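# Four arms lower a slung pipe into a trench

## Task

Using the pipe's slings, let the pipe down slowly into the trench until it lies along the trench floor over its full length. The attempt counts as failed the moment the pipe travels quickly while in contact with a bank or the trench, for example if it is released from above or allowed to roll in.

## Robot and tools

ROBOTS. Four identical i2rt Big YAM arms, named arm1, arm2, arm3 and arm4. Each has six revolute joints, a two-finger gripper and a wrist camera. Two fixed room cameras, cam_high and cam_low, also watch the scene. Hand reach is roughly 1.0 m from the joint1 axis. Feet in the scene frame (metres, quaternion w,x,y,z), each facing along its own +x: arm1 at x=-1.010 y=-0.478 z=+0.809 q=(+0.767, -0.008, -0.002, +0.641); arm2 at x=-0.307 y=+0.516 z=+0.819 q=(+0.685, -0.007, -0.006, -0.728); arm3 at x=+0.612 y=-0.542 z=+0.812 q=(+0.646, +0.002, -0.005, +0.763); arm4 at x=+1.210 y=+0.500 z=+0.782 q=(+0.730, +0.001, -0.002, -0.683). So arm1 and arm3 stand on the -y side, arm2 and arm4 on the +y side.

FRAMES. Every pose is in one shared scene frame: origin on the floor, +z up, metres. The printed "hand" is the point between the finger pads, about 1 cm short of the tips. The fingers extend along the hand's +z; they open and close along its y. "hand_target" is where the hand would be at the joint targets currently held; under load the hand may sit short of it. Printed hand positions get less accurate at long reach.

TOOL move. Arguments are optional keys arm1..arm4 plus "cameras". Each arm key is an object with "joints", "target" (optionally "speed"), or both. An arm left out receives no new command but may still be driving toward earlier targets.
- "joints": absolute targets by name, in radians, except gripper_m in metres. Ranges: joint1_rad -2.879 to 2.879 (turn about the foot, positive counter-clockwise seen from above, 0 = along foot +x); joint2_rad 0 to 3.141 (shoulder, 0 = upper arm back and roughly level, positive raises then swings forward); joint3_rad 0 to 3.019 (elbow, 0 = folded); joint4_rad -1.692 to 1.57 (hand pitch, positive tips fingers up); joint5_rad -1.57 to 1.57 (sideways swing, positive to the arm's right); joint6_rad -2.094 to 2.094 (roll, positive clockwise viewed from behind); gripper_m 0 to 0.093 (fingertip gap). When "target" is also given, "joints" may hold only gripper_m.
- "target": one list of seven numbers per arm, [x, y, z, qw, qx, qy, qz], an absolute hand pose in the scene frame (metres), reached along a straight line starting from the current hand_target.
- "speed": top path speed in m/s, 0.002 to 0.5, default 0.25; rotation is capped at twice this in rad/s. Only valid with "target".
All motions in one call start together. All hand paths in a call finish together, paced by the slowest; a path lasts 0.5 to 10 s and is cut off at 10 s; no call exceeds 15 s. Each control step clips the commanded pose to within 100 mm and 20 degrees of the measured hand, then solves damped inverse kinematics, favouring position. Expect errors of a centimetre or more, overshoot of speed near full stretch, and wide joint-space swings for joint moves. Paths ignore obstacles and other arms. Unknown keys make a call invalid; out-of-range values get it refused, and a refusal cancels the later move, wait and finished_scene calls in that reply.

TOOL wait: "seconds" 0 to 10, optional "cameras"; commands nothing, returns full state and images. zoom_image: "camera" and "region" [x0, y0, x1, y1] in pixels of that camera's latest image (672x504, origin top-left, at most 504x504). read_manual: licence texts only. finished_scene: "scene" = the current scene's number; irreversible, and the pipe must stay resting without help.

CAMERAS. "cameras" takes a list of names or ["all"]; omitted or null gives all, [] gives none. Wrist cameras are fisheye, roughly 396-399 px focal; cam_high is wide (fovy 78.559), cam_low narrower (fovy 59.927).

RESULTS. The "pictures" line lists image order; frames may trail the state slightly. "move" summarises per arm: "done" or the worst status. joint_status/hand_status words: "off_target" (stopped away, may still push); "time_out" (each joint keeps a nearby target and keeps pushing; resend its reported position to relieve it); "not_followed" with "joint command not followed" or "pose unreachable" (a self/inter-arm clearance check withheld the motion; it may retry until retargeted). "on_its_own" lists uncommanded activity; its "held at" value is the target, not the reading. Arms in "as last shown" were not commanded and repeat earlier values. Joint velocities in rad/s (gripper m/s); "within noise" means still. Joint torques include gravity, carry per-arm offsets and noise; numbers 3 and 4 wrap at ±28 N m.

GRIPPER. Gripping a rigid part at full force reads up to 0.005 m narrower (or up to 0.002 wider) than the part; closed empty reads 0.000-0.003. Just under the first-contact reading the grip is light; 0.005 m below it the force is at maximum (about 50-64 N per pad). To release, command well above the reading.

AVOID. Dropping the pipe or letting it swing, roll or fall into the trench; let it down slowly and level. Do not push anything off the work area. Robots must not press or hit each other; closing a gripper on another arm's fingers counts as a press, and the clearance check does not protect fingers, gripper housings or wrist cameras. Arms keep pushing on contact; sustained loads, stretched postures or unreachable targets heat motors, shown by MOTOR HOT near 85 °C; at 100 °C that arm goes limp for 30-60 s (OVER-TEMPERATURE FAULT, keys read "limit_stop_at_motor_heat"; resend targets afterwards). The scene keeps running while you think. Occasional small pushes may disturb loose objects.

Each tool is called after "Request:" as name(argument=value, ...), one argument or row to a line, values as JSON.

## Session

Request:
move(
  arm1={"joints": {"joint1_rad": -1.428, "joint2_rad": 1.496, "joint3_rad": 0.74, "joint4_rad": -0.815, "joint5_rad": 0, "joint6_rad": -1.606, "gripper_m": 0.093}},
  arm2={"joints": {"joint1_rad": -0.969, "joint2_rad": 1.775, "joint3_rad": 1.077, "joint4_rad": -0.873, "joint5_rad": 0, "joint6_rad": -1.03, "gripper_m": 0.093}},
  arm3={"joints": {"joint1_rad": -1.503, "joint2_rad": 1.185, "joint3_rad": 0.442, "joint4_rad": -0.827, "joint5_rad": 0, "joint6_rad": -1.337, "gripper_m": 0.093}},
  arm4={"joints": {"joint1_rad": -1.038, "joint2_rad": 1.623, "joint3_rad": 0.988, "joint4_rad": -0.935, "joint5_rad": 0, "joint6_rad": -0.972, "gripper_m": 0.093}},
)

Scene clock: 1.67 s.
Joint torques (N m): arm1=[-0.26 -9.23 7.13 1.02 -0.17 -0.11] | arm2=[-0.5 -16.03 8.32 -0.14 -0.24 0.06] | arm3=[0.67 -7.18 6.17 0.35 -0.31 -0.07] | arm4=[0.44 -12.51 7.27 0.43 -0.01 -0.01]
Heat: arm1: hottest joint2_rad 30 °C; arm2: hottest gripper 29 °C; arm3: hottest joint2_rad 28 °C; arm4: hottest joint5_rad 29 °C.
move: arm1 done; arm2 done; arm3 done; arm4 done
Joint velocities: within noise
arm1.joint_positions: joint1_rad=-1.429 joint2_rad=+1.481 joint3_rad=+0.733 joint4_rad=-0.828 joint5_rad=+0.002 joint6_rad=-1.597 gripper_m=+0.09310
arm1.joint_status: all done
arm1.hand: x=-0.6764 y=-0.4909 z=+0.8217 quat_wxyz=(+0.001, +0.703, -0.711, +0.007) (m; scene frame)
arm1.hand_target: x=-0.6716 y=-0.4906 z=+0.8190 quat_wxyz=(-0.001, +0.707, -0.707, +0.008) (m; scene frame)
arm1.hand_status: not commanded
arm2.joint_positions: joint1_rad=-0.971 joint2_rad=+1.782 joint3_rad=+1.076 joint4_rad=-0.881 joint5_rad=+0.002 joint6_rad=-1.023 gripper_m=+0.09307
arm2.joint_status: all done
arm2.hand: x=-0.6970 y=+0.2838 z=+0.8167 quat_wxyz=(-0.006, -0.710, -0.704, -0.002) (m; scene frame)
arm2.hand_target: x=-0.6997 y=+0.2810 z=+0.8205 quat_wxyz=(-0.005, -0.707, -0.707, +0.007) (m; scene frame)
arm2.hand_status: not commanded
arm3.joint_positions: joint1_rad=-1.498 joint2_rad=+1.198 joint3_rad=+0.436 joint4_rad=-0.836 joint5_rad=+0.002 joint6_rad=-1.329 gripper_m=+0.09310
arm3.joint_status: all done
arm3.hand: x=+0.8226 y=-0.4922 z=+0.8115 quat_wxyz=(+0.008, +0.706, -0.708, -0.009) (m; scene frame)
arm3.hand_target: x=+0.8297 y=-0.4912 z=+0.8158 quat_wxyz=(-0.005, +0.707, -0.707, -0.002) (m; scene frame)
arm3.hand_status: not commanded
arm4.joint_positions: joint1_rad=-1.040 joint2_rad=+1.630 joint3_rad=+0.975 joint4_rad=-0.943 joint5_rad=+0.000 joint6_rad=-0.958 gripper_m=+0.09312
arm4.joint_status: all done
arm4.hand: x=+0.8715 y=+0.2709 z=+0.8070 quat_wxyz=(-0.005, -0.713, -0.701, -0.014) (m; scene frame)
arm4.hand_target: x=+0.8648 y=+0.2651 z=+0.8137 quat_wxyz=(-0.002, -0.707, -0.707, +0.000) (m; scene frame)
arm4.hand_status: not commanded
pictures: arm1_cam_wrist, arm2_cam_wrist, arm3_cam_wrist, arm4_cam_wrist, cam_high, cam_low

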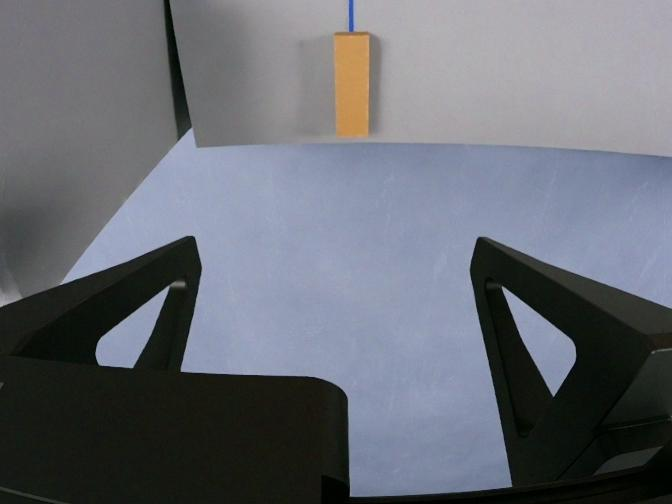

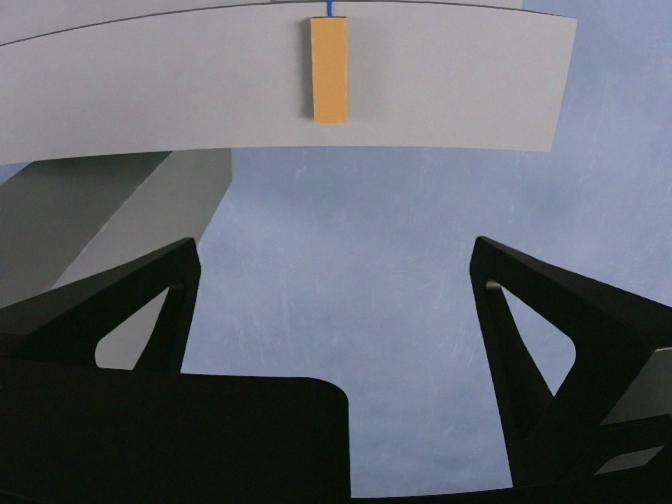

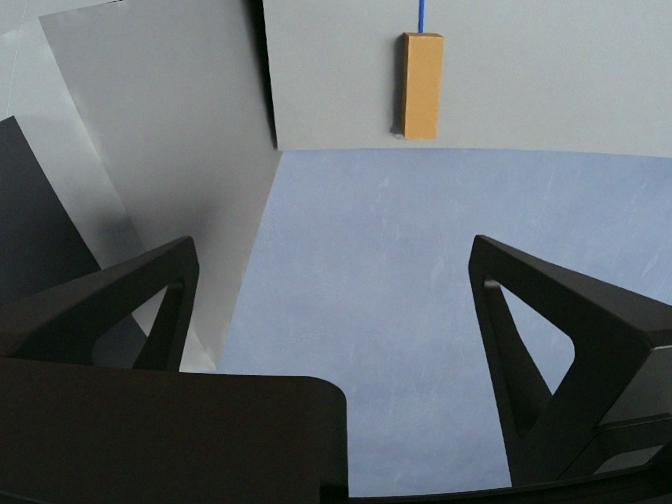

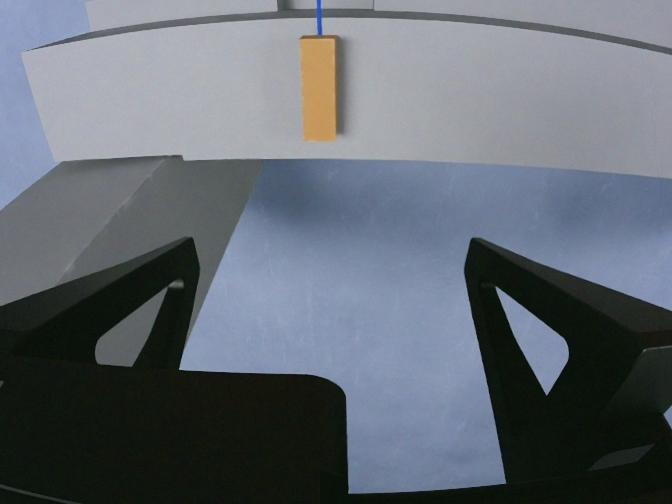

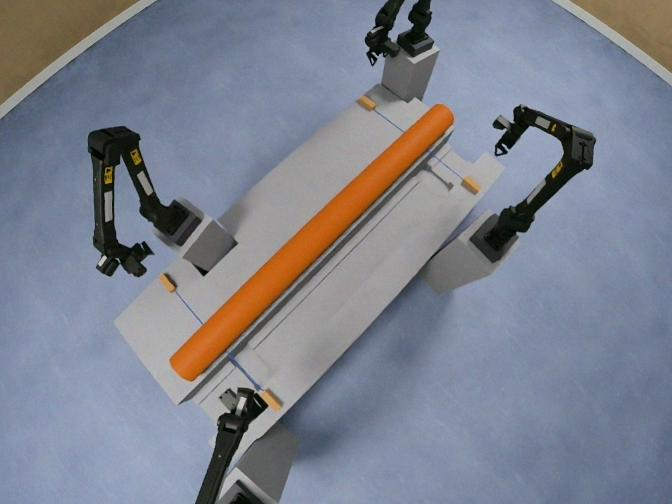

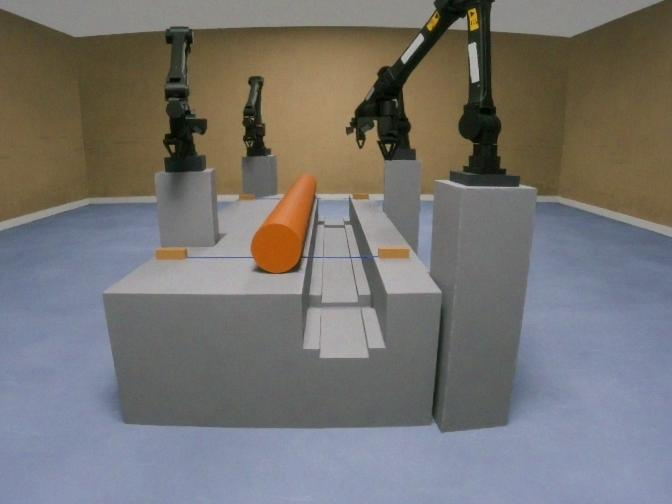

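Request:
move(
  arm1={"target": [-0.676, -0.529, 0.452, 0, 0.7071, -0.7071, 0], "speed": 0.3},
  arm2={"target": [-0.684, 0.287, 0.458, 0, -0.7071, -0.7071, 0], "speed": 0.3},
  arm3={"target": [0.902, -0.53, 0.455, 0, 0.7071, -0.7071, 0], "speed": 0.3},
  arm4={"target": [0.899, 0.304, 0.459, 0, -0.7071, -0.7071, 0], "speed": 0.3},
  cameras=[],
)

Request:
move(
  arm1={"joints": {"gripper_m": 0.02}},
  arm2={"joints": {"gripper_m": 0.02}},
  arm3={"joints": {"gripper_m": 0.02}},
  arm4={"joints": {"gripper_m": 0.02}},
  cameras=["arm1_cam_wrist", "arm2_cam_wrist", "arm3_cam_wrist", "arm4_cam_wrist"],
)

Request:
move(
  arm1={"target": [-0.672, -0.36, 0.70, 0, 0.7071, -0.7071, 0], "speed": 0.22},
  arm2={"target": [-0.688, 0.127, 0.708, 0, -0.7071, -0.7071, 0], "speed": 0.22},
  arm3={"target": [0.910, -0.357, 0.70, 0, 0.7071, -0.7071, 0], "speed": 0.22},
  arm4={"target": [0.893, 0.13, 0.712, 0, -0.7071, -0.7071, 0], "speed": 0.22},
  cameras=["cam_low"],
)

Scene clock: 14.57 s.
Joint torques (N m): arm1=[-0.32 -14.45 -0.34 0.81 -0.11 -0.11] | arm2=[-0.44 -17.2 3.12 0.06 -0.17 0.08] | arm3=[0.67 -15.44 -1.16 0.46 -0.15 -0.1] | arm4=[-0.44 -13.22 1.14 0.77 0 -0.01]
Heat: arm1: hottest joint2_rad 30 °C; arm2: hottest joint3_rad 30 °C; arm3: hottest joint2_rad 28 °C; arm4: hottest joint3_rad 29 °C.
move: arm1 done; arm2 done; arm3 done; arm4 done
Joint velocities: within noise
arm1.joint_positions: joint1_rad=-1.531 joint2_rad=+2.597 joint3_rad=+0.913 joint4_rad=+0.098 joint5_rad=-0.006 joint6_rad=-1.706 gripper_m=+0.09308
arm1.joint_status: not commanded
arm1.hand: x=-0.6745 y=-0.5270 z=+0.4570 quat_wxyz=(+0.001, +0.706, -0.708, +0.000) (m; scene frame)
arm1.hand_target: x=-0.6761 y=-0.5289 z=+0.4521 quat_wxyz=(+0.000, +0.707, -0.707, +0.000) (m; scene frame)
arm1.hand_status: done (0.006 m and 0.2 deg from the pose sent, 0.372 m and 1.0 deg at the start)
arm2.joint_positions: joint1_rad=-0.969 joint2_rad=+2.613 joint3_rad=+1.188 joint4_rad=-0.169 joint5_rad=+0.014 joint6_rad=-1.025 gripper_m=+0.09303
arm2.joint_status: not commanded
arm2.hand: x=-0.6800 y=+0.2900 z=+0.4629 quat_wxyz=(-0.001, -0.709, -0.705, -0.007) (m; scene frame)
arm2.hand_target: x=-0.6840 y=+0.2871 z=+0.4582 quat_wxyz=(+0.000, -0.707, -0.707, +0.000) (m; scene frame)
arm2.hand_status: done (0.007 m and 0.8 deg from the pose sent, 0.359 m and 1.0 deg at the start)
arm3.joint_positions: joint1_rad=-1.691 joint2_rad=+2.611 joint3_rad=+0.798 joint4_rad=+0.237 joint5_rad=+0.008 joint6_rad=-1.522 gripper_m=+0.09308
arm3.joint_status: not commanded
arm3.hand: x=+0.9025 y=-0.5276 z=+0.4597 quat_wxyz=(+0.000, +0.706, -0.708, -0.001) (m; scene frame)
arm3.hand_target: x=+0.9019 y=-0.5300 z=+0.4551 quat_wxyz=(+0.000, +0.707, -0.707, +0.000) (m; scene frame)
arm3.hand_status: done (0.005 m and 0.2 deg from the pose sent, 0.367 m and 1.4 deg at the start)
arm4.joint_positions: joint1_rad=-1.064 joint2_rad=+2.479 joint3_rad=+0.916 joint4_rad=-0.023 joint5_rad=+0.005 joint6_rad=-0.995 gripper_m=+0.09306
arm4.joint_status: not commanded
arm4.hand: x=+0.9065 y=+0.3043 z=+0.4632 quat_wxyz=(-0.001, -0.708, -0.706, -0.009) (m; scene frame)
arm4.hand_target: x=+0.8992 y=+0.3041 z=+0.4592 quat_wxyz=(+0.000, -0.707, -0.707, +0.000) (m; scene frame)
arm4.hand_status: done (0.009 m and 1.0 deg from the pose sent, 0.351 m and 1.9 deg at the start)
pictures: none
No camera images: "cameras" was empty.

Scene clock: 15.23 s.
Joint torques (N m): arm1=[-0.97 -14.97 -0.57 0.83 -0.16 -0.09] | arm2=[-0.56 -17.38 3.08 0.02 -0.18 0.09] | arm3=[0.67 -15.38 -1.28 0.4 -0.14 -0.06] | arm4=[-0.32 -13.51 0.73 0.65 -0.01 0.01]
Heat: arm1: hottest joint2_rad 30 °C; arm2: hottest joint3_rad 30 °C; arm3: hottest joint2_rad 29 °C; arm4: hottest joint3_rad 29 °C.
move: arm1 off_target; arm2 off_target; arm3 off_target; arm4 off_target
Joint velocities: within noise
arm1.joint_positions: joint1_rad=-1.531 joint2_rad=+2.597 joint3_rad=+0.917 joint4_rad=+0.099 joint5_rad=-0.006 joint6_rad=-1.708 gripper_m=+0.03391
arm1.joint_status: gripper_m off_target (ended at +0.03395, target +0.02000)
arm1.hand: x=-0.6719 y=-0.5274 z=+0.4568 quat_wxyz=(-0.001, +0.706, -0.708, +0.002) (m; scene frame)
arm1.hand_target: x=-0.6760 y=-0.5290 z=+0.4521 quat_wxyz=(+0.000, +0.707, -0.707, +0.000) (m; scene frame)
arm1.hand_status: not commanded
arm2.joint_positions: joint1_rad=-0.969 joint2_rad=+2.615 joint3_rad=+1.188 joint4_rad=-0.168 joint5_rad=+0.014 joint6_rad=-1.025 gripper_m=+0.03448
arm2.joint_status: gripper_m off_target (ended at +0.03451, target +0.02000)
arm2.hand: x=-0.6795 y=+0.2903 z=+0.4622 quat_wxyz=(-0.001, -0.709, -0.705, -0.007) (m; scene frame)
arm2.hand_target: x=-0.6839 y=+0.2871 z=+0.4581 quat_wxyz=(+0.000, -0.707, -0.707, +0.000) (m; scene frame)
arm2.hand_status: not commanded
arm3.joint_positions: joint1_rad=-1.691 joint2_rad=+2.611 joint3_rad=+0.799 joint4_rad=+0.237 joint5_rad=+0.008 joint6_rad=-1.526 gripper_m=+0.03473
arm3.joint_status: gripper_m off_target (ended at +0.03476, target +0.02000)
arm3.hand: x=+0.9034 y=-0.5276 z=+0.4596 quat_wxyz=(+0.000, +0.707, -0.707, -0.001) (m; scene frame)
arm3.hand_target: x=+0.9019 y=-0.5299 z=+0.4551 quat_wxyz=(+0.000, +0.707, -0.707, +0.000) (m; scene frame)
arm3.hand_status: not commanded
arm4.joint_positions: joint1_rad=-1.065 joint2_rad=+2.481 joint3_rad=+0.922 joint4_rad=-0.019 joint5_rad=+0.005 joint6_rad=-0.997 gripper_m=+0.03471
arm4.joint_status: gripper_m off_target (ended at +0.03474, target +0.02000)
arm4.hand: x=+0.9033 y=+0.3025 z=+0.4624 quat_wxyz=(-0.001, -0.708, -0.706, -0.005) (m; scene frame)
arm4.hand_target: x=+0.8991 y=+0.3041 z=+0.4592 quat_wxyz=(+0.000, -0.707, -0.707, +0.000) (m; scene frame)
arm4.hand_status: not commanded
pictures: arm1_cam_wrist, arm2_cam_wrist, arm3_cam_wrist, arm4_cam_wrist

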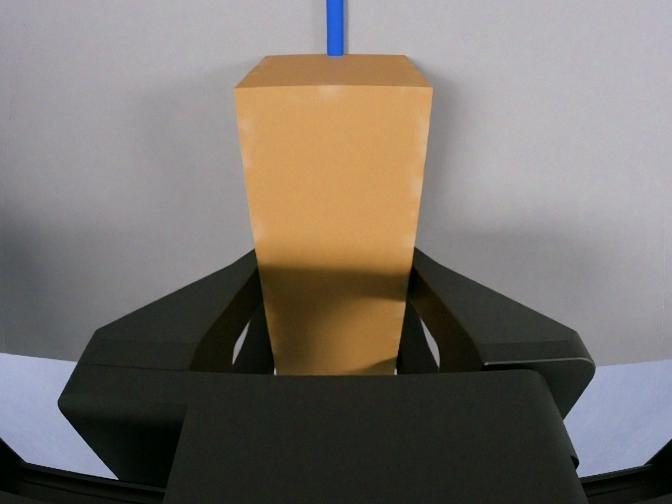

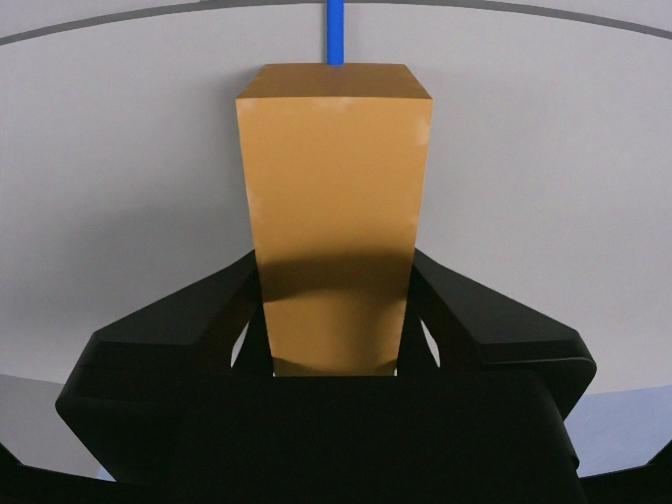

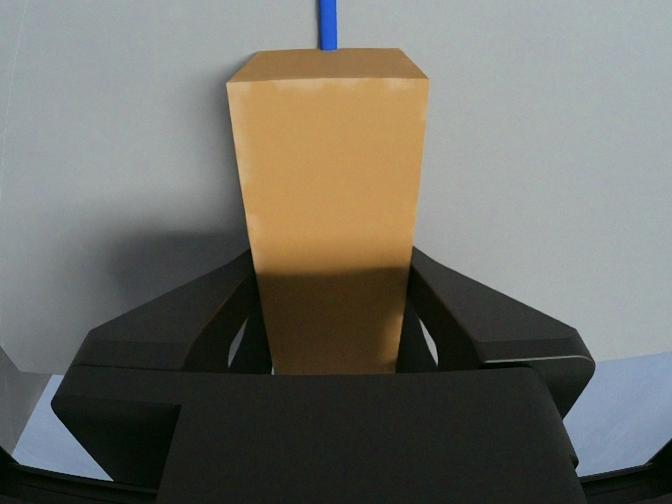

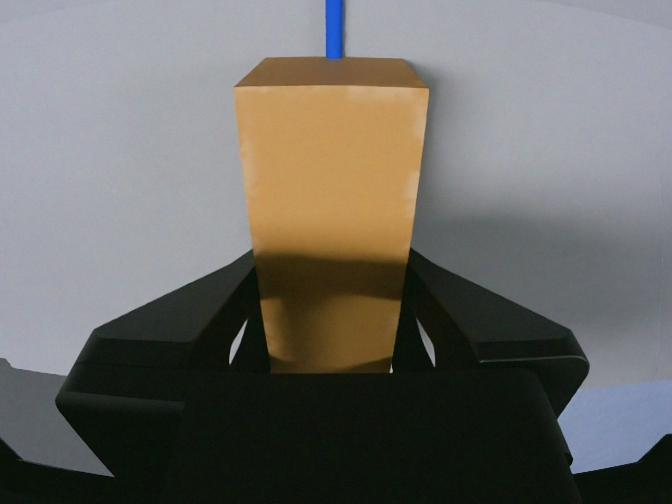

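Scene clock: 17.40 s.
Joint torques (N m): arm1=[0.03 -13.1 5.19 0.08 -0.09 0.03] | arm2=[-0.15 -20.6 9.76 -0.94 -0.15 0.24] | arm3=[1.2 -15.27 4.48 -0.35 -0.25 0.09] | arm4=[0.56 -16.79 7.76 -0.28 0 0.3]
Heat: arm1: hottest joint2_rad 30 °C; arm2: hottest joint3_rad 30 °C; arm3: hottest joint2_rad 29 °C; arm4: hottest joint3_rad 29 °C.
move: arm1 done; arm2 off_target; arm3 done; arm4 off_target
Joint velocities: within noise
arm1.joint_positions: joint1_rad=-1.058 joint2_rad=+1.851 joint3_rad=+0.715 joint4_rad=-0.456 joint5_rad=-0.013 joint6_rad=-1.245 gripper_m=+0.03391
arm1.joint_status: not commanded
arm1.hand: x=-0.6809 y=-0.3633 z=+0.6959 quat_wxyz=(+0.005, +0.710, -0.704, -0.002) (m; scene frame)
arm1.hand_target: x=-0.6721 y=-0.3600 z=+0.7001 quat_wxyz=(+0.000, +0.707, -0.707, +0.000) (m; scene frame)
arm1.hand_status: done (0.010 m and 0.8 deg from the pose sent, 0.295 m and 0.3 deg at the start)
arm2.joint_positions: joint1_rad=-0.717 joint2_rad=+2.162 joint3_rad=+1.296 joint4_rad=-0.744 joint5_rad=+0.011 joint6_rad=-0.780 gripper_m=+0.03448
arm2.joint_status: not commanded
arm2.hand: x=-0.6790 y=+0.1401 z=+0.6970 quat_wxyz=(+0.000, -0.706, -0.708, -0.013) (m; scene frame)
arm2.hand_target: x=-0.6878 y=+0.1271 z=+0.7084 quat_wxyz=(+0.000, -0.707, -0.707, +0.000) (m; scene frame)
arm2.hand_status: off_target (0.019 m and 1.5 deg from the pose sent, 0.295 m and 0.9 deg at the start)
arm3.joint_positions: joint1_rad=-1.178 joint2_rad=+1.849 joint3_rad=+0.697 joint4_rad=-0.440 joint5_rad=+0.007 joint6_rad=-1.020 gripper_m=+0.03473
arm3.joint_status: not commanded
arm3.hand: x=+0.9028 y=-0.3619 z=+0.6959 quat_wxyz=(+0.006, +0.710, -0.704, -0.001) (m; scene frame)
arm3.hand_target: x=+0.9099 y=-0.3570 z=+0.7001 quat_wxyz=(+0.000, +0.707, -0.707, +0.000) (m; scene frame)
arm3.hand_status: done (0.010 m and 0.9 deg from the pose sent, 0.295 m and 0.1 deg at the start)
arm4.joint_positions: joint1_rad=-0.776 joint2_rad=+1.969 joint3_rad=+1.097 joint4_rad=-0.735 joint5_rad=+0.005 joint6_rad=-0.720 gripper_m=+0.03471
arm4.joint_status: not commanded
arm4.hand: x=+0.9038 y=+0.1455 z=+0.6968 quat_wxyz=(+0.001, -0.703, -0.710, -0.018) (m; scene frame)
arm4.hand_target: x=+0.8934 y=+0.1305 z=+0.7121 quat_wxyz=(+0.000, -0.707, -0.707, +0.000) (m; scene frame)
arm4.hand_status: off_target (0.024 m and 2.2 deg from the pose sent, 0.304 m and 0.6 deg at the start)
pictures: cam_low

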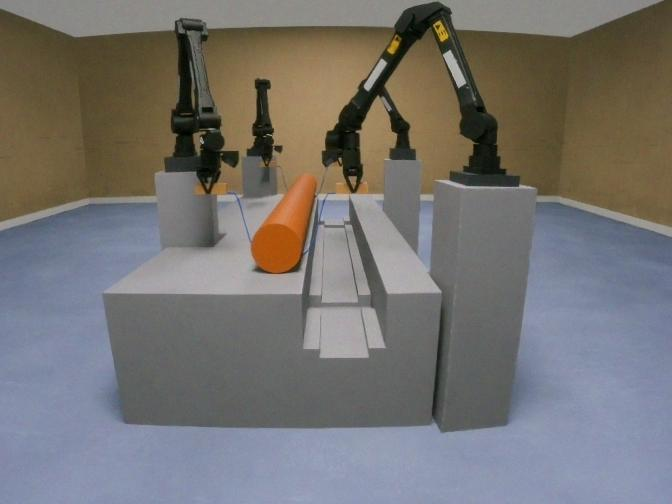

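Request:
move(
  arm1={"target": [-0.645, -0.352, 0.865, 0, 0.7071, -0.7071, 0], "speed": 0.1},
  arm2={"target": [-0.705, 0.132, 0.895, 0, -0.7071, -0.7071, 0], "speed": 0.1},
  arm3={"target": [0.930, -0.350, 0.865, 0, 0.7071, -0.7071, 0], "speed": 0.1},
  arm4={"target": [0.876, 0.133, 0.897, 0, -0.7071, -0.7071, 0], "speed": 0.1},
  cameras=["cam_low"],
)

Request:
move(
  arm1={"target": [-0.648, -0.03, 0.918, 0, 0.7071, -0.7071, 0], "speed": 0.13},
  arm2={"target": [-0.698, 0.245, 0.925, 0, -0.7071, -0.7071, 0], "speed": 0.13},
  arm3={"target": [0.926, -0.03, 0.918, 0, 0.7071, -0.7071, 0], "speed": 0.13},
  arm4={"target": [0.886, 0.247, 0.93, 0, -0.7071, -0.7071, 0], "speed": 0.13},
  cameras=["cam_low", "cam_high"],
)

Scene clock: 25.73 s.
Joint torques (N m): arm1=[-2.96 -18.78 11.47 -1.55 0.7 -0.08] | arm2=[-2.43 -30.04 15.12 -3.55 0.31 -0.06] | arm3=[-0.5 -20.84 9.92 -1.96 0.41 -0.08] | arm4=[-1.26 -25.05 12.85 -2.55 0.31 0]
Heat: arm1: hottest joint2_rad 31 °C; arm2: hottest joint3_rad 31 °C; arm3: hottest joint2_rad 29 °C; arm4: hottest joint3_rad 30 °C.
move: arm1 off_target; arm2 off_target; arm3 off_target; arm4 off_target
Joint velocities: within noise
arm1.joint_positions: joint1_rad=-1.038 joint2_rad=+1.601 joint3_rad=+0.853 joint4_rad=-0.927 joint5_rad=-0.029 joint6_rad=-1.231 gripper_m=+0.03391
arm1.joint_status: not commanded
arm1.hand: x=-0.6786 y=-0.3504 z=+0.8149 quat_wxyz=(+0.040, +0.711, -0.702, -0.027) (m; scene frame)
arm1.hand_target: x=-0.6476 y=-0.3524 z=+0.8628 quat_wxyz=(+0.000, +0.707, -0.708, +0.001) (m; scene frame)
arm1.hand_status: off_target (0.060 m and 5.6 deg from the pose sent, 0.173 m and 0.8 deg at the start)
arm2.joint_positions: joint1_rad=-0.711 joint2_rad=+2.006 joint3_rad=+1.380 joint4_rad=-1.076 joint5_rad=+0.003 joint6_rad=-0.778 gripper_m=+0.03448
arm2.joint_status: not commanded
arm2.hand: x=-0.6707 y=+0.1437 z=+0.8044 quat_wxyz=(-0.003, -0.704, -0.708, -0.059) (m; scene frame)
arm2.hand_target: x=-0.7007 y=+0.1356 z=+0.8904 quat_wxyz=(+0.001, -0.707, -0.707, +0.001) (m; scene frame)
arm2.hand_status: off_target (0.098 m and 6.8 deg from the pose sent, 0.200 m and 1.5 deg at the start; pose on its path clipped on 28 of 86 steps)
arm3.joint_positions: joint1_rad=-1.163 joint2_rad=+1.571 joint3_rad=+0.822 joint4_rad=-0.923 joint5_rad=-0.006 joint6_rad=-1.012 gripper_m=+0.03473
arm3.joint_status: not commanded
arm3.hand: x=+0.9013 y=-0.3551 z=+0.8193 quat_wxyz=(+0.044, +0.711, -0.701, -0.016) (m; scene frame)
arm3.hand_target: x=+0.9281 y=-0.3507 z=+0.8628 quat_wxyz=(+0.000, +0.707, -0.707, +0.001) (m; scene frame)
arm3.hand_status: off_target (0.054 m and 5.5 deg from the pose sent, 0.172 m and 0.9 deg at the start)
arm4.joint_positions: joint1_rad=-0.775 joint2_rad=+1.804 joint3_rad=+1.229 joint4_rad=-1.121 joint5_rad=+0.000 joint6_rad=-0.719 gripper_m=+0.03471
arm4.joint_status: not commanded
arm4.hand: x=+0.9063 y=+0.1468 z=+0.8133 quat_wxyz=(+0.002, -0.702, -0.709, -0.063) (m; scene frame)
arm4.hand_target: x=+0.8801 y=+0.1368 z=+0.8927 quat_wxyz=(+0.001, -0.707, -0.707, +0.001) (m; scene frame)
arm4.hand_status: off_target (0.090 m and 7.2 deg from the pose sent, 0.202 m and 2.2 deg at the start; pose on its path clipped on 8 of 86 steps)
pictures: cam_low

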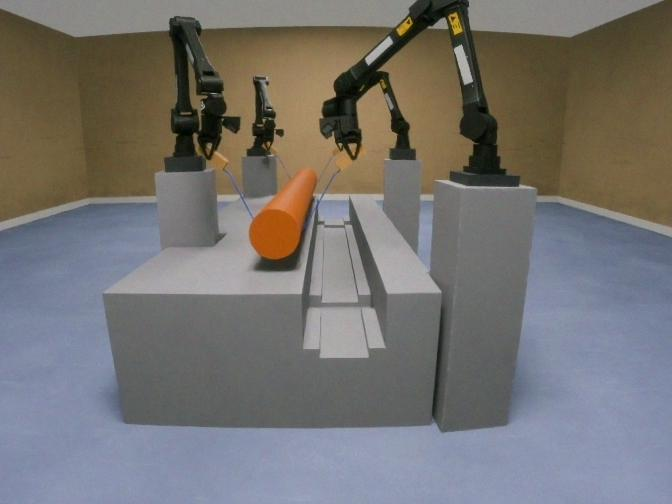

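Scene clock: 29.30 s.
Joint torques (N m): arm1=[-1.03 -26.34 15.54 -1.18 -0.16 -0.06] | arm2=[-2.02 -25.99 12.22 -1.92 -0.3 -0.06] | arm3=[0.85 -32.97 14.02 -1.39 -0.25 -0.01] | arm4=[-0.73 -21.25 10.39 -1.18 -0.1 -0.11]
Heat: arm1: hottest joint2_rad 31 °C; arm2: hottest joint2_rad 31 °C; arm3: hottest joint2_rad 30 °C; arm4: hottest joint3_rad 30 °C.
move: arm1 off_target; arm2 off_target; arm3 off_target; arm4 off_target
Joint velocities: within noise
arm1.joint_positions: joint1_rad=-0.500 joint2_rad=+1.962 joint3_rad=+1.469 joint4_rad=-1.226 joint5_rad=-0.013 joint6_rad=-0.685 gripper_m=+0.03391
arm1.joint_status: not commanded
arm1.hand: x=-0.6799 y=-0.0646 z=+0.8404 quat_wxyz=(+0.072, +0.707, -0.704, +0.010) (m; scene frame)
arm1.hand_target: x=-0.6530 y=-0.0361 z=+0.9182 quat_wxyz=(-0.001, +0.707, -0.707, +0.000) (m; scene frame)
arm1.hand_status: off_target (0.091 m and 8.4 deg from the pose sent, 0.338 m and 5.6 deg at the start)
arm2.joint_positions: joint1_rad=-0.875 joint2_rad=+1.785 joint3_rad=+1.211 joint4_rad=-1.125 joint5_rad=+0.019 joint6_rad=-0.938 gripper_m=+0.03448
arm2.joint_status: not commanded
arm2.hand: x=-0.6780 y=+0.2482 z=+0.8595 quat_wxyz=(-0.006, -0.705, -0.707, -0.058) (m; scene frame)
arm2.hand_target: x=-0.6956 y=+0.2463 z=+0.9216 quat_wxyz=(+0.001, -0.707, -0.707, +0.000) (m; scene frame)
arm2.hand_status: off_target (0.069 m and 6.7 deg from the pose sent, 0.160 m and 6.8 deg at the start)
arm3.joint_positions: joint1_rad=-0.711 joint2_rad=+2.058 joint3_rad=+1.580 joint4_rad=-1.267 joint5_rad=+0.004 joint6_rad=-0.546 gripper_m=+0.03473
arm3.joint_status: not commanded
arm3.hand: x=+0.9013 y=-0.0681 z=+0.8329 quat_wxyz=(+0.079, +0.705, -0.704, +0.020) (m; scene frame)
arm3.hand_target: x=+0.9218 y=-0.0370 z=+0.9179 quat_wxyz=(-0.001, +0.707, -0.707, +0.000) (m; scene frame)
arm3.hand_status: off_target (0.096 m and 9.4 deg from the pose sent, 0.341 m and 5.5 deg at the start)
arm4.joint_positions: joint1_rad=-0.952 joint2_rad=+1.564 joint3_rad=+1.081 joint4_rad=-1.208 joint5_rad=+0.011 joint6_rad=-0.879 gripper_m=+0.03471
arm4.joint_status: not commanded
arm4.hand: x=+0.9012 y=+0.2514 z=+0.8694 quat_wxyz=(-0.003, -0.708, -0.704, -0.061) (m; scene frame)
arm4.hand_target: x=+0.8882 y=+0.2484 z=+0.9266 quat_wxyz=(+0.001, -0.707, -0.707, +0.000) (m; scene frame)
arm4.hand_status: off_target (0.063 m and 7.0 deg from the pose sent, 0.155 m and 7.2 deg at the start)
pictures: cam_high, cam_low

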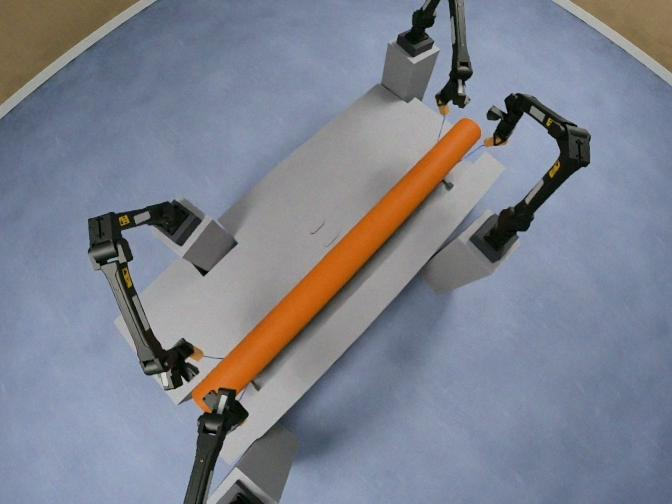

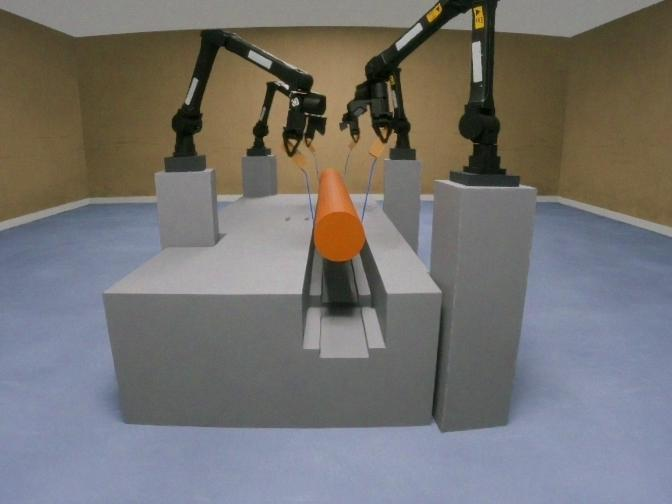

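Request:
move(
  arm1={"target": [-0.646, -0.022, 0.775, 0, 0.7071, -0.7071, 0], "speed": 0.1},
  arm2={"target": [-0.699, 0.246, 0.762, 0, -0.7071, -0.7071, 0], "speed": 0.1},
  arm3={"target": [0.925, -0.020, 0.775, 0, 0.7071, -0.7071, 0], "speed": 0.1},
  arm4={"target": [0.882, 0.245, 0.767, 0, -0.7071, -0.7071, 0], "speed": 0.1},
  cameras=["cam_low"],
)

Request:
move(
  arm1={"target": [-0.656, -0.032, 0.60, 0, 0.7071, -0.7071, 0], "speed": 0.07},
  arm2={"target": [-0.686, 0.243, 0.59, 0, -0.7071, -0.7071, 0], "speed": 0.07},
  arm3={"target": [0.913, -0.032, 0.60, 0, 0.7071, -0.7071, 0], "speed": 0.07},
  arm4={"target": [0.895, 0.243, 0.59, 0, -0.7071, -0.7071, 0], "speed": 0.07},
  cameras=["cam_low", "cam_high"],
)

Scene clock: 35.77 s.
Joint torques (N m): arm1=[-1.14 -28.4 9.16 -0.02 -0.2 -0.01] | arm2=[-2.32 -23.59 8.57 -0.81 -0.33 -0.05] | arm3=[1.44 -34.2 8.46 -0.51 -0.29 0.01] | arm4=[-1.08 -19.9 7.13 -0.2 -0.13 -0.09]
Heat: arm1: hottest joint3_rad 34 °C; arm2: hottest joint3_rad 33 °C; arm3: hottest joint2_rad 31 °C; arm4: hottest joint3_rad 31 °C.
move: arm1 off_target; arm2 off_target; arm3 off_target; arm4 off_target
Joint velocities: within noise
arm1.joint_positions: joint1_rad=-0.495 joint2_rad=+2.168 joint3_rad=+1.442 joint4_rad=-0.960 joint5_rad=-0.013 joint6_rad=-0.678 gripper_m=+0.03391
arm1.joint_status: not commanded
arm1.hand: x=-0.6689 y=-0.0493 z=+0.7173 quat_wxyz=(+0.056, +0.707, -0.705, +0.008) (m; scene frame)
arm1.hand_target: x=-0.6477 y=-0.0244 z=+0.7744 quat_wxyz=(+0.000, +0.707, -0.707, +0.000) (m; scene frame)
arm1.hand_status: off_target (0.068 m and 6.5 deg from the pose sent, 0.085 m and 8.4 deg at the start)
arm2.joint_positions: joint1_rad=-0.880 joint2_rad=+2.006 joint3_rad=+1.079 joint4_rad=-0.755 joint5_rad=+0.020 joint6_rad=-0.947 gripper_m=+0.03448
arm2.joint_status: not commanded
arm2.hand: x=-0.6689 y=+0.2555 z=+0.7199 quat_wxyz=(-0.005, -0.704, -0.709, -0.050) (m; scene frame)
arm2.hand_target: x=-0.6976 y=+0.2471 z=+0.7609 quat_wxyz=(+0.001, -0.707, -0.707, +0.000) (m; scene frame)
arm2.hand_status: off_target (0.053 m and 5.8 deg from the pose sent, 0.100 m and 6.7 deg at the start)
arm3.joint_positions: joint1_rad=-0.706 joint2_rad=+2.249 joint3_rad=+1.545 joint4_rad=-1.000 joint5_rad=+0.004 joint6_rad=-0.540 gripper_m=+0.03473
arm3.joint_status: not commanded
arm3.hand: x=+0.9074 y=-0.0528 z=+0.7093 quat_wxyz=(+0.059, +0.705, -0.706, +0.016) (m; scene frame)
arm3.hand_target: x=+0.9232 y=-0.0227 z=+0.7741 quat_wxyz=(+0.000, +0.707, -0.707, +0.000) (m; scene frame)
arm3.hand_status: off_target (0.076 m and 7.1 deg from the pose sent, 0.079 m and 9.4 deg at the start)
arm4.joint_positions: joint1_rad=-0.953 joint2_rad=+1.787 joint3_rad=+0.903 joint4_rad=-0.791 joint5_rad=+0.011 joint6_rad=-0.885 gripper_m=+0.03471
arm4.joint_status: not commanded
arm4.hand: x=+0.9091 y=+0.2578 z=+0.7273 quat_wxyz=(-0.002, -0.707, -0.706, -0.053) (m; scene frame)
arm4.hand_target: x=+0.8832 y=+0.2461 z=+0.7658 quat_wxyz=(+0.001, -0.707, -0.707, +0.000) (m; scene frame)
arm4.hand_status: off_target (0.050 m and 6.1 deg from the pose sent, 0.104 m and 7.0 deg at the start)
pictures: cam_low

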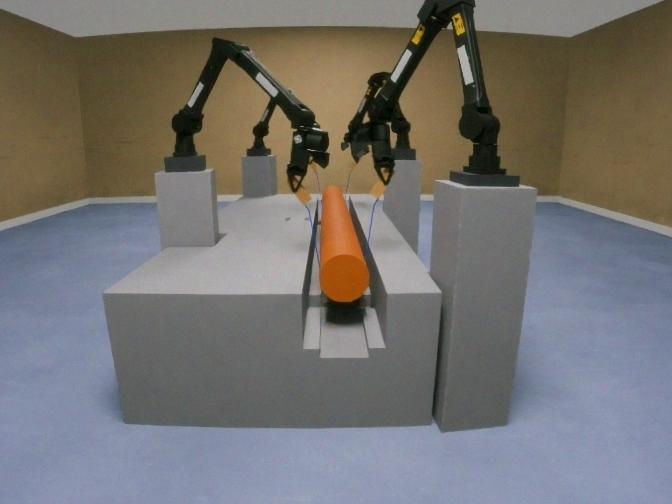

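Scene clock: 38.93 s.
Joint torques (N m): arm1=[-0.85 -20.31 7.51 0.94 -0.2 0.07] | arm2=[-1.03 -17.61 6.22 0.02 -0.24 0.13] | arm3=[1.67 -24.64 7.43 0.36 -0.28 0.06] | arm4=[0.5 -14.45 4.27 0.64 -0.09 0.14]
Heat: arm1: hottest joint3_rad 34 °C; arm2: hottest joint3_rad 33 °C; arm3: hottest joint2_rad 31 °C; arm4: hottest joint3_rad 31 °C.
move: arm1 off_target; arm2 off_target; arm3 off_target; arm4 off_target
Joint velocities: within noise
arm1.joint_positions: joint1_rad=-0.490 joint2_rad=+2.357 joint3_rad=+1.409 joint4_rad=-0.650 joint5_rad=-0.014 joint6_rad=-0.674 gripper_m=+0.03391
arm1.joint_status: not commanded
arm1.hand: x=-0.6655 y=-0.0439 z=+0.6039 quat_wxyz=(+0.012, +0.709, -0.705, +0.003) (m; scene frame)
arm1.hand_target: x=-0.6562 y=-0.0324 z=+0.6004 quat_wxyz=(+0.000, +0.707, -0.707, +0.000) (m; scene frame)
arm1.hand_status: off_target (0.016 m and 1.5 deg from the pose sent, 0.119 m and 6.5 deg at the start)
arm2.joint_positions: joint1_rad=-0.880 joint2_rad=+2.300 joint3_rad=+1.087 joint4_rad=-0.404 joint5_rad=+0.015 joint6_rad=-0.947 gripper_m=+0.03448
arm2.joint_status: not commanded
arm2.hand: x=-0.6705 y=+0.2514 z=+0.5886 quat_wxyz=(-0.002, -0.705, -0.709, -0.017) (m; scene frame)
arm2.hand_target: x=-0.6858 y=+0.2433 z=+0.5904 quat_wxyz=(+0.000, -0.707, -0.707, +0.000) (m; scene frame)
arm2.hand_status: off_target (0.018 m and 2.0 deg from the pose sent, 0.132 m and 5.7 deg at the start)
arm3.joint_positions: joint1_rad=-0.704 joint2_rad=+2.416 joint3_rad=+1.503 joint4_rad=-0.696 joint5_rad=+0.004 joint6_rad=-0.536 gripper_m=+0.03473
arm3.joint_status: not commanded
arm3.hand: x=+0.9083 y=-0.0479 z=+0.6009 quat_wxyz=(+0.013, +0.706, -0.708, +0.004) (m; scene frame)
arm3.hand_target: x=+0.9127 y=-0.0324 z=+0.6004 quat_wxyz=(+0.000, +0.707, -0.707, +0.000) (m; scene frame)
arm3.hand_status: off_target (0.017 m and 1.6 deg from the pose sent, 0.111 m and 7.1 deg at the start)
arm4.joint_positions: joint1_rad=-0.953 joint2_rad=+2.136 joint3_rad=+0.870 joint4_rad=-0.348 joint5_rad=+0.008 joint6_rad=-0.885 gripper_m=+0.03471
arm4.joint_status: not commanded
arm4.hand: x=+0.9102 y=+0.2569 z=+0.5852 quat_wxyz=(-0.001, -0.708, -0.706, -0.023) (m; scene frame)
arm4.hand_target: x=+0.8952 y=+0.2432 z=+0.5905 quat_wxyz=(+0.000, -0.707, -0.707, +0.000) (m; scene frame)
arm4.hand_status: off_target (0.021 m and 2.6 deg from the pose sent, 0.139 m and 6.1 deg at the start)
pictures: cam_high, cam_low

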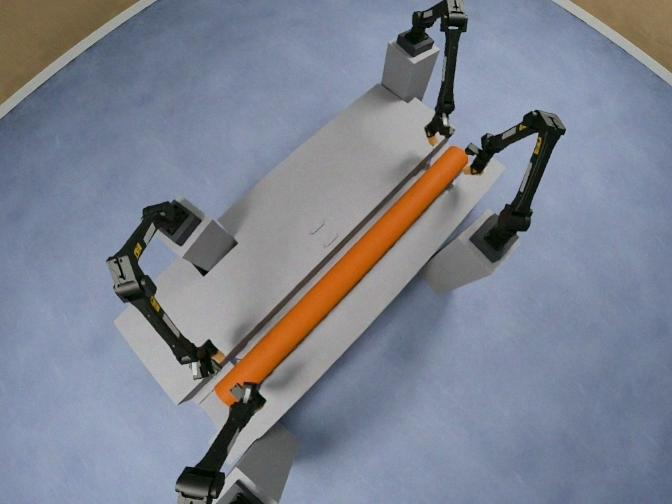

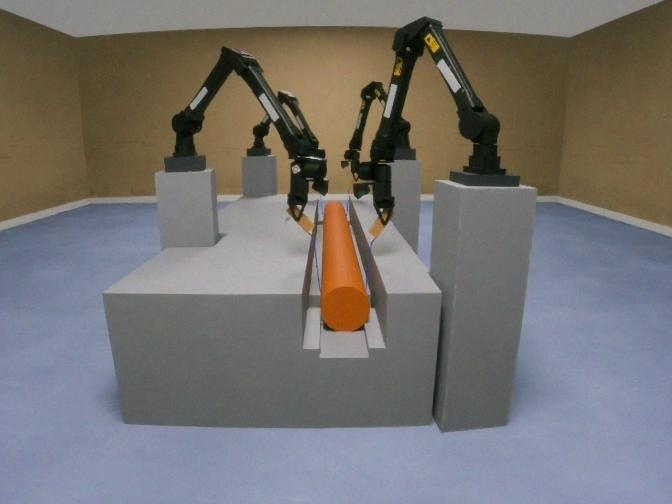

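Request:
move(
  arm1={"target": [-0.664, -0.15, 0.430, 0, 0.7071, -0.7071, 0], "speed": 0.1},
  arm2={"target": [-0.684, 0.293, 0.460, 0, -0.7071, -0.7071, 0], "speed": 0.1},
  arm3={"target": [0.908, -0.15, 0.430, 0, 0.7071, -0.7071, 0], "speed": 0.1},
  arm4={"target": [0.897, 0.295, 0.460, 0, -0.7071, -0.7071, 0], "speed": 0.1},
  cameras=[],
)

Request:
move(
  arm1={"target": [-0.655, -0.130, 0.456, 0, 0.7071, -0.7071, 0], "speed": 0.1},
  arm2={"target": [-0.676, 0.296, 0.464, 0, -0.7071, -0.7071, 0], "speed": 0.1},
  arm3={"target": [0.911, -0.129, 0.456, 0, 0.7071, -0.7071, 0], "speed": 0.1},
  arm4={"target": [0.905, 0.298, 0.464, 0, -0.7071, -0.7071, 0], "speed": 0.1},
  cameras=["cam_low"],
)

Request:
move(
  arm1={"joints": {"gripper_m": 0.07}},
  arm2={"joints": {"gripper_m": 0.07}},
  arm3={"joints": {"gripper_m": 0.07}},
  arm4={"joints": {"gripper_m": 0.07}},
  cameras=["cam_low", "cam_high"],
)

Scene clock: 47.70 s.
Joint torques (N m): arm1=[-1.85 -15.74 3.15 0.65 0.61 -0.07] | arm2=[-0.21 -15.97 4.88 0.65 -0.27 0.12] | arm3=[-0.26 -18.84 3.04 0.17 0.41 0] | arm4=[0.38 -12.45 2.39 1.1 0.15 0.08]
Heat: arm1: hottest joint3_rad 34 °C; arm2: hottest joint2_rad 32 °C; arm3: hottest joint2_rad 33 °C; arm4: hottest joint3_rad 31 °C.
move: arm1 off_target; arm2 off_target; arm3 off_target; arm4 off_target
Joint velocities: arm1=[within noise] | arm2=[within noise] | arm3=[within noise] | arm4=[-0.015 0.005 0.007 -0.027 0.154 -0.022 0]
arm1.joint_positions: joint1_rad=-0.610 joint2_rad=+2.612 joint3_rad=+1.322 joint4_rad=-0.227 joint5_rad=-0.033 joint6_rad=-0.799 gripper_m=+0.03391
arm1.joint_status: not commanded
arm1.hand: x=-0.6533 y=-0.1236 z=+0.4613 quat_wxyz=(-0.029, +0.711, -0.702, -0.008) (m; scene frame)
arm1.hand_target: x=-0.6654 y=-0.1503 z=+0.4327 quat_wxyz=(+0.000, +0.707, -0.707, +0.000) (m; scene frame)
arm1.hand_status: off_target (0.042 m and 3.5 deg from the pose sent, 0.204 m and 1.5 deg at the start)
arm2.joint_positions: joint1_rad=-0.985 joint2_rad=+2.595 joint3_rad=+1.150 joint4_rad=-0.180 joint5_rad=+0.016 joint6_rad=-1.042 gripper_m=+0.03448
arm2.joint_status: not commanded
arm2.hand: x=-0.6687 y=+0.3050 z=+0.4685 quat_wxyz=(-0.004, -0.708, -0.706, -0.021) (m; scene frame)
arm2.hand_target: x=-0.6836 y=+0.2932 z=+0.4611 quat_wxyz=(+0.000, -0.707, -0.707, +0.000) (m; scene frame)
arm2.hand_status: off_target (0.021 m and 2.5 deg from the pose sent, 0.136 m and 2.0 deg at the start)
arm3.joint_positions: joint1_rad=-0.792 joint2_rad=+2.640 joint3_rad=+1.376 joint4_rad=-0.265 joint5_rad=-0.011 joint6_rad=-0.644 gripper_m=+0.03473
arm3.joint_status: not commanded
arm3.hand: x=+0.9123 y=-0.1229 z=+0.4602 quat_wxyz=(-0.025, +0.713, -0.701, -0.011) (m; scene frame)
arm3.hand_target: x=+0.9064 y=-0.1504 z=+0.4324 quat_wxyz=(+0.000, +0.707, -0.707, +0.000) (m; scene frame)
arm3.hand_status: off_target (0.041 m and 3.3 deg from the pose sent, 0.199 m and 1.6 deg at the start)
arm4.joint_positions: joint1_rad=-1.059 joint2_rad=+2.467 joint3_rad=+0.915 joint4_rad=-0.050 joint5_rad=+0.001 joint6_rad=-0.986 gripper_m=+0.03471
arm4.joint_status: not commanded
arm4.hand: x=+0.9096 y=+0.3030 z=+0.4675 quat_wxyz=(-0.005, -0.710, -0.704, -0.016) (m; scene frame)
arm4.hand_target: x=+0.8973 y=+0.2952 z=+0.4607 quat_wxyz=(+0.000, -0.707, -0.707, +0.000) (m; scene frame)
arm4.hand_status: off_target (0.017 m and 2.0 deg from the pose sent, 0.132 m and 2.6 deg at the start)
pictures: none
No camera images: "cameras" was empty.

Scene clock: 48.67 s.
Joint torques (N m): arm1=[-0.62 -19.78 3.41 0.12 0.65 0.09] | arm2=[0.03 -17.14 2.4 0.24 -0.06 0.2] | arm3=[1.2 -23.12 3.43 -0.58 0.43 0.2] | arm4=[0.73 -13.45 0.73 1.14 0.14 0.16]
Heat: arm1: hottest joint3_rad 34 °C; arm2: hottest joint2_rad 32 °C; arm3: hottest joint2_rad 33 °C; arm4: hottest joint3_rad 31 °C.
move: arm1 off_target; arm2 done; arm3 done; arm4 done
Joint velocities: within noise
arm1.joint_positions: joint1_rad=-0.610 joint2_rad=+2.612 joint3_rad=+1.347 joint4_rad=-0.282 joint5_rad=-0.032 joint6_rad=-0.799 gripper_m=+0.03391
arm1.joint_status: not commanded
arm1.hand: x=-0.6522 y=-0.1226 z=+0.4637 quat_wxyz=(-0.013, +0.711, -0.703, -0.008) (m; scene frame)
arm1.hand_target: x=-0.6549 y=-0.1300 z=+0.4563 quat_wxyz=(+0.000, +0.707, -0.707, +0.000) (m; scene frame)
arm1.hand_status: off_target (0.011 m and 1.9 deg from the pose sent, 0.008 m and 3.5 deg at the start)
arm2.joint_positions: joint1_rad=-0.985 joint2_rad=+2.596 joint3_rad=+1.150 joint4_rad=-0.150 joint5_rad=+0.011 joint6_rad=-1.044 gripper_m=+0.03448
arm2.joint_status: not commanded
arm2.hand: x=-0.6742 y=+0.3008 z=+0.4680 quat_wxyz=(-0.003, -0.708, -0.706, -0.007) (m; scene frame)
arm2.hand_target: x=-0.6760 y=+0.2960 z=+0.4641 quat_wxyz=(+0.000, -0.707, -0.707, +0.000) (m; scene frame)
arm2.hand_status: done (0.006 m and 0.9 deg from the pose sent, 0.013 m and 2.5 deg at the start)
arm3.joint_positions: joint1_rad=-0.792 joint2_rad=+2.640 joint3_rad=+1.396 joint4_rad=-0.316 joint5_rad=-0.011 joint6_rad=-0.643 gripper_m=+0.03473
arm3.joint_status: not commanded
arm3.hand: x=+0.9120 y=-0.1234 z=+0.4624 quat_wxyz=(-0.009, +0.713, -0.701, -0.008) (m; scene frame)
arm3.hand_target: x=+0.9110 y=-0.1290 z=+0.4562 quat_wxyz=(+0.000, +0.707, -0.707, +0.000) (m; scene frame)
arm3.hand_status: done (0.009 m and 1.7 deg from the pose sent, 0.007 m and 3.3 deg at the start)
arm4.joint_positions: joint1_rad=-1.059 joint2_rad=+2.467 joint3_rad=+0.910 joint4_rad=-0.035 joint5_rad=+0.001 joint6_rad=-0.987 gripper_m=+0.03471
arm4.joint_status: not commanded
arm4.hand: x=+0.9094 y=+0.3029 z=+0.4674 quat_wxyz=(-0.004, -0.709, -0.705, -0.011) (m; scene frame)
arm4.hand_target: x=+0.9052 y=+0.2981 z=+0.4642 quat_wxyz=(+0.000, -0.707, -0.707, +0.000) (m; scene frame)
arm4.hand_status: done (0.007 m and 1.4 deg from the pose sent, 0.008 m and 2.0 deg at the start)
pictures: cam_low

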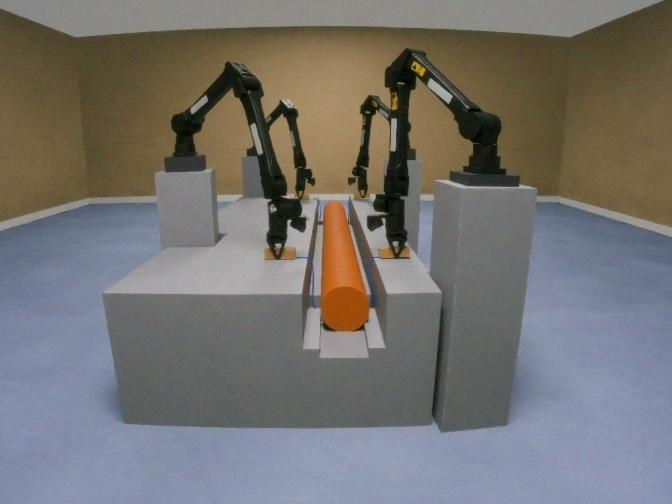

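Scene clock: 49.23 s.
Joint torques (N m): arm1=[-0.38 -19.14 3.4 0.31 0.06 0.08] | arm2=[0.09 -17.26 2.4 0.03 -0.1 0.19] | arm3=[1.08 -23.3 3.29 -0.29 -0.03 0.11] | arm4=[0.73 -13.74 0.73 0.73 0.11 0.16]
Heat: arm1: hottest joint3_rad 34 °C; arm2: hottest joint2_rad 33 °C; arm3: hottest joint2_rad 33 °C; arm4: hottest joint3_rad 31 °C.
move: arm1 done; arm2 done; arm3 done; arm4 done
Joint velocities: within noise
arm1.joint_positions: joint1_rad=-0.610 joint2_rad=+2.612 joint3_rad=+1.347 joint4_rad=-0.289 joint5_rad=-0.019 joint6_rad=-0.798 gripper_m=+0.06993
arm1.joint_status: all done
arm1.hand: x=-0.6515 y=-0.1252 z=+0.4637 quat_wxyz=(-0.010, +0.711, -0.703, -0.001) (m; scene frame)
arm1.hand_target: x=-0.6551 y=-0.1301 z=+0.4563 quat_wxyz=(+0.000, +0.707, -0.707, +0.000) (m; scene frame)
arm1.hand_status: not commanded
arm2.joint_positions: joint1_rad=-0.985 joint2_rad=+2.596 joint3_rad=+1.150 joint4_rad=-0.147 joint5_rad=+0.012 joint6_rad=-1.044 gripper_m=+0.06996
arm2.joint_status: all done
arm2.hand: x=-0.6748 y=+0.3007 z=+0.4678 quat_wxyz=(-0.002, -0.708, -0.706, -0.006) (m; scene frame)
arm2.hand_target: x=-0.6760 y=+0.2960 z=+0.4641 quat_wxyz=(+0.000, -0.707, -0.707, +0.000) (m; scene frame)
arm2.hand_status: not commanded
arm3.joint_positions: joint1_rad=-0.792 joint2_rad=+2.641 joint3_rad=+1.397 joint4_rad=-0.323 joint5_rad=+0.000 joint6_rad=-0.634 gripper_m=+0.06991
arm3.joint_status: all done
arm3.hand: x=+0.9126 y=-0.1258 z=+0.4619 quat_wxyz=(-0.007, +0.710, -0.704, -0.003) (m; scene frame)
arm3.hand_target: x=+0.9109 y=-0.1292 z=+0.4560 quat_wxyz=(+0.000, +0.707, -0.707, +0.000) (m; scene frame)
arm3.hand_status: not commanded
arm4.joint_positions: joint1_rad=-1.059 joint2_rad=+2.471 joint3_rad=+0.910 joint4_rad=-0.024 joint5_rad=+0.002 joint6_rad=-0.987 gripper_m=+0.06991
arm4.joint_status: all done
arm4.hand: x=+0.9083 y=+0.3024 z=+0.4660 quat_wxyz=(-0.003, -0.709, -0.705, -0.008) (m; scene frame)
arm4.hand_target: x=+0.9051 y=+0.2980 z=+0.4642 quat_wxyz=(+0.000, -0.707, -0.707, +0.000) (m; scene frame)
arm4.hand_status: not commanded
pictures: cam_high, cam_low

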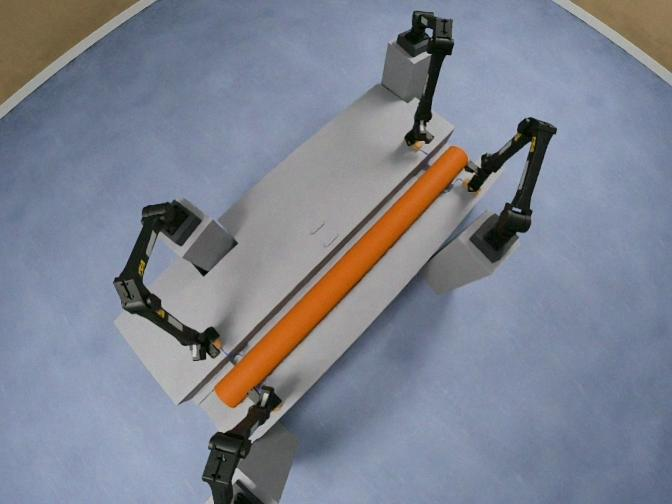

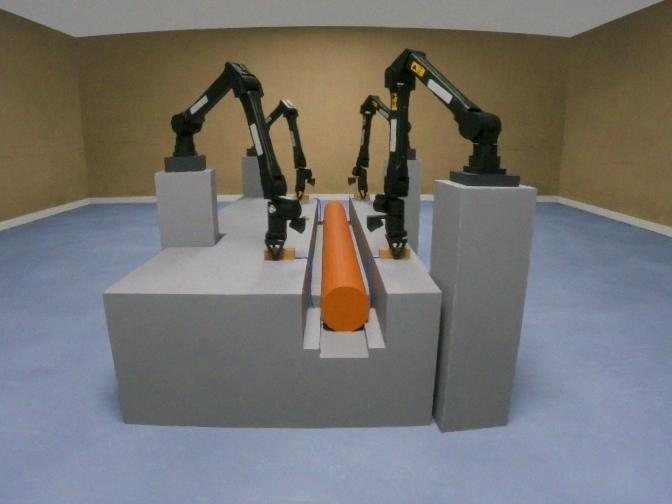

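Request:
finished_scene(
  scene=3,
)

The scene is finished: the task was done.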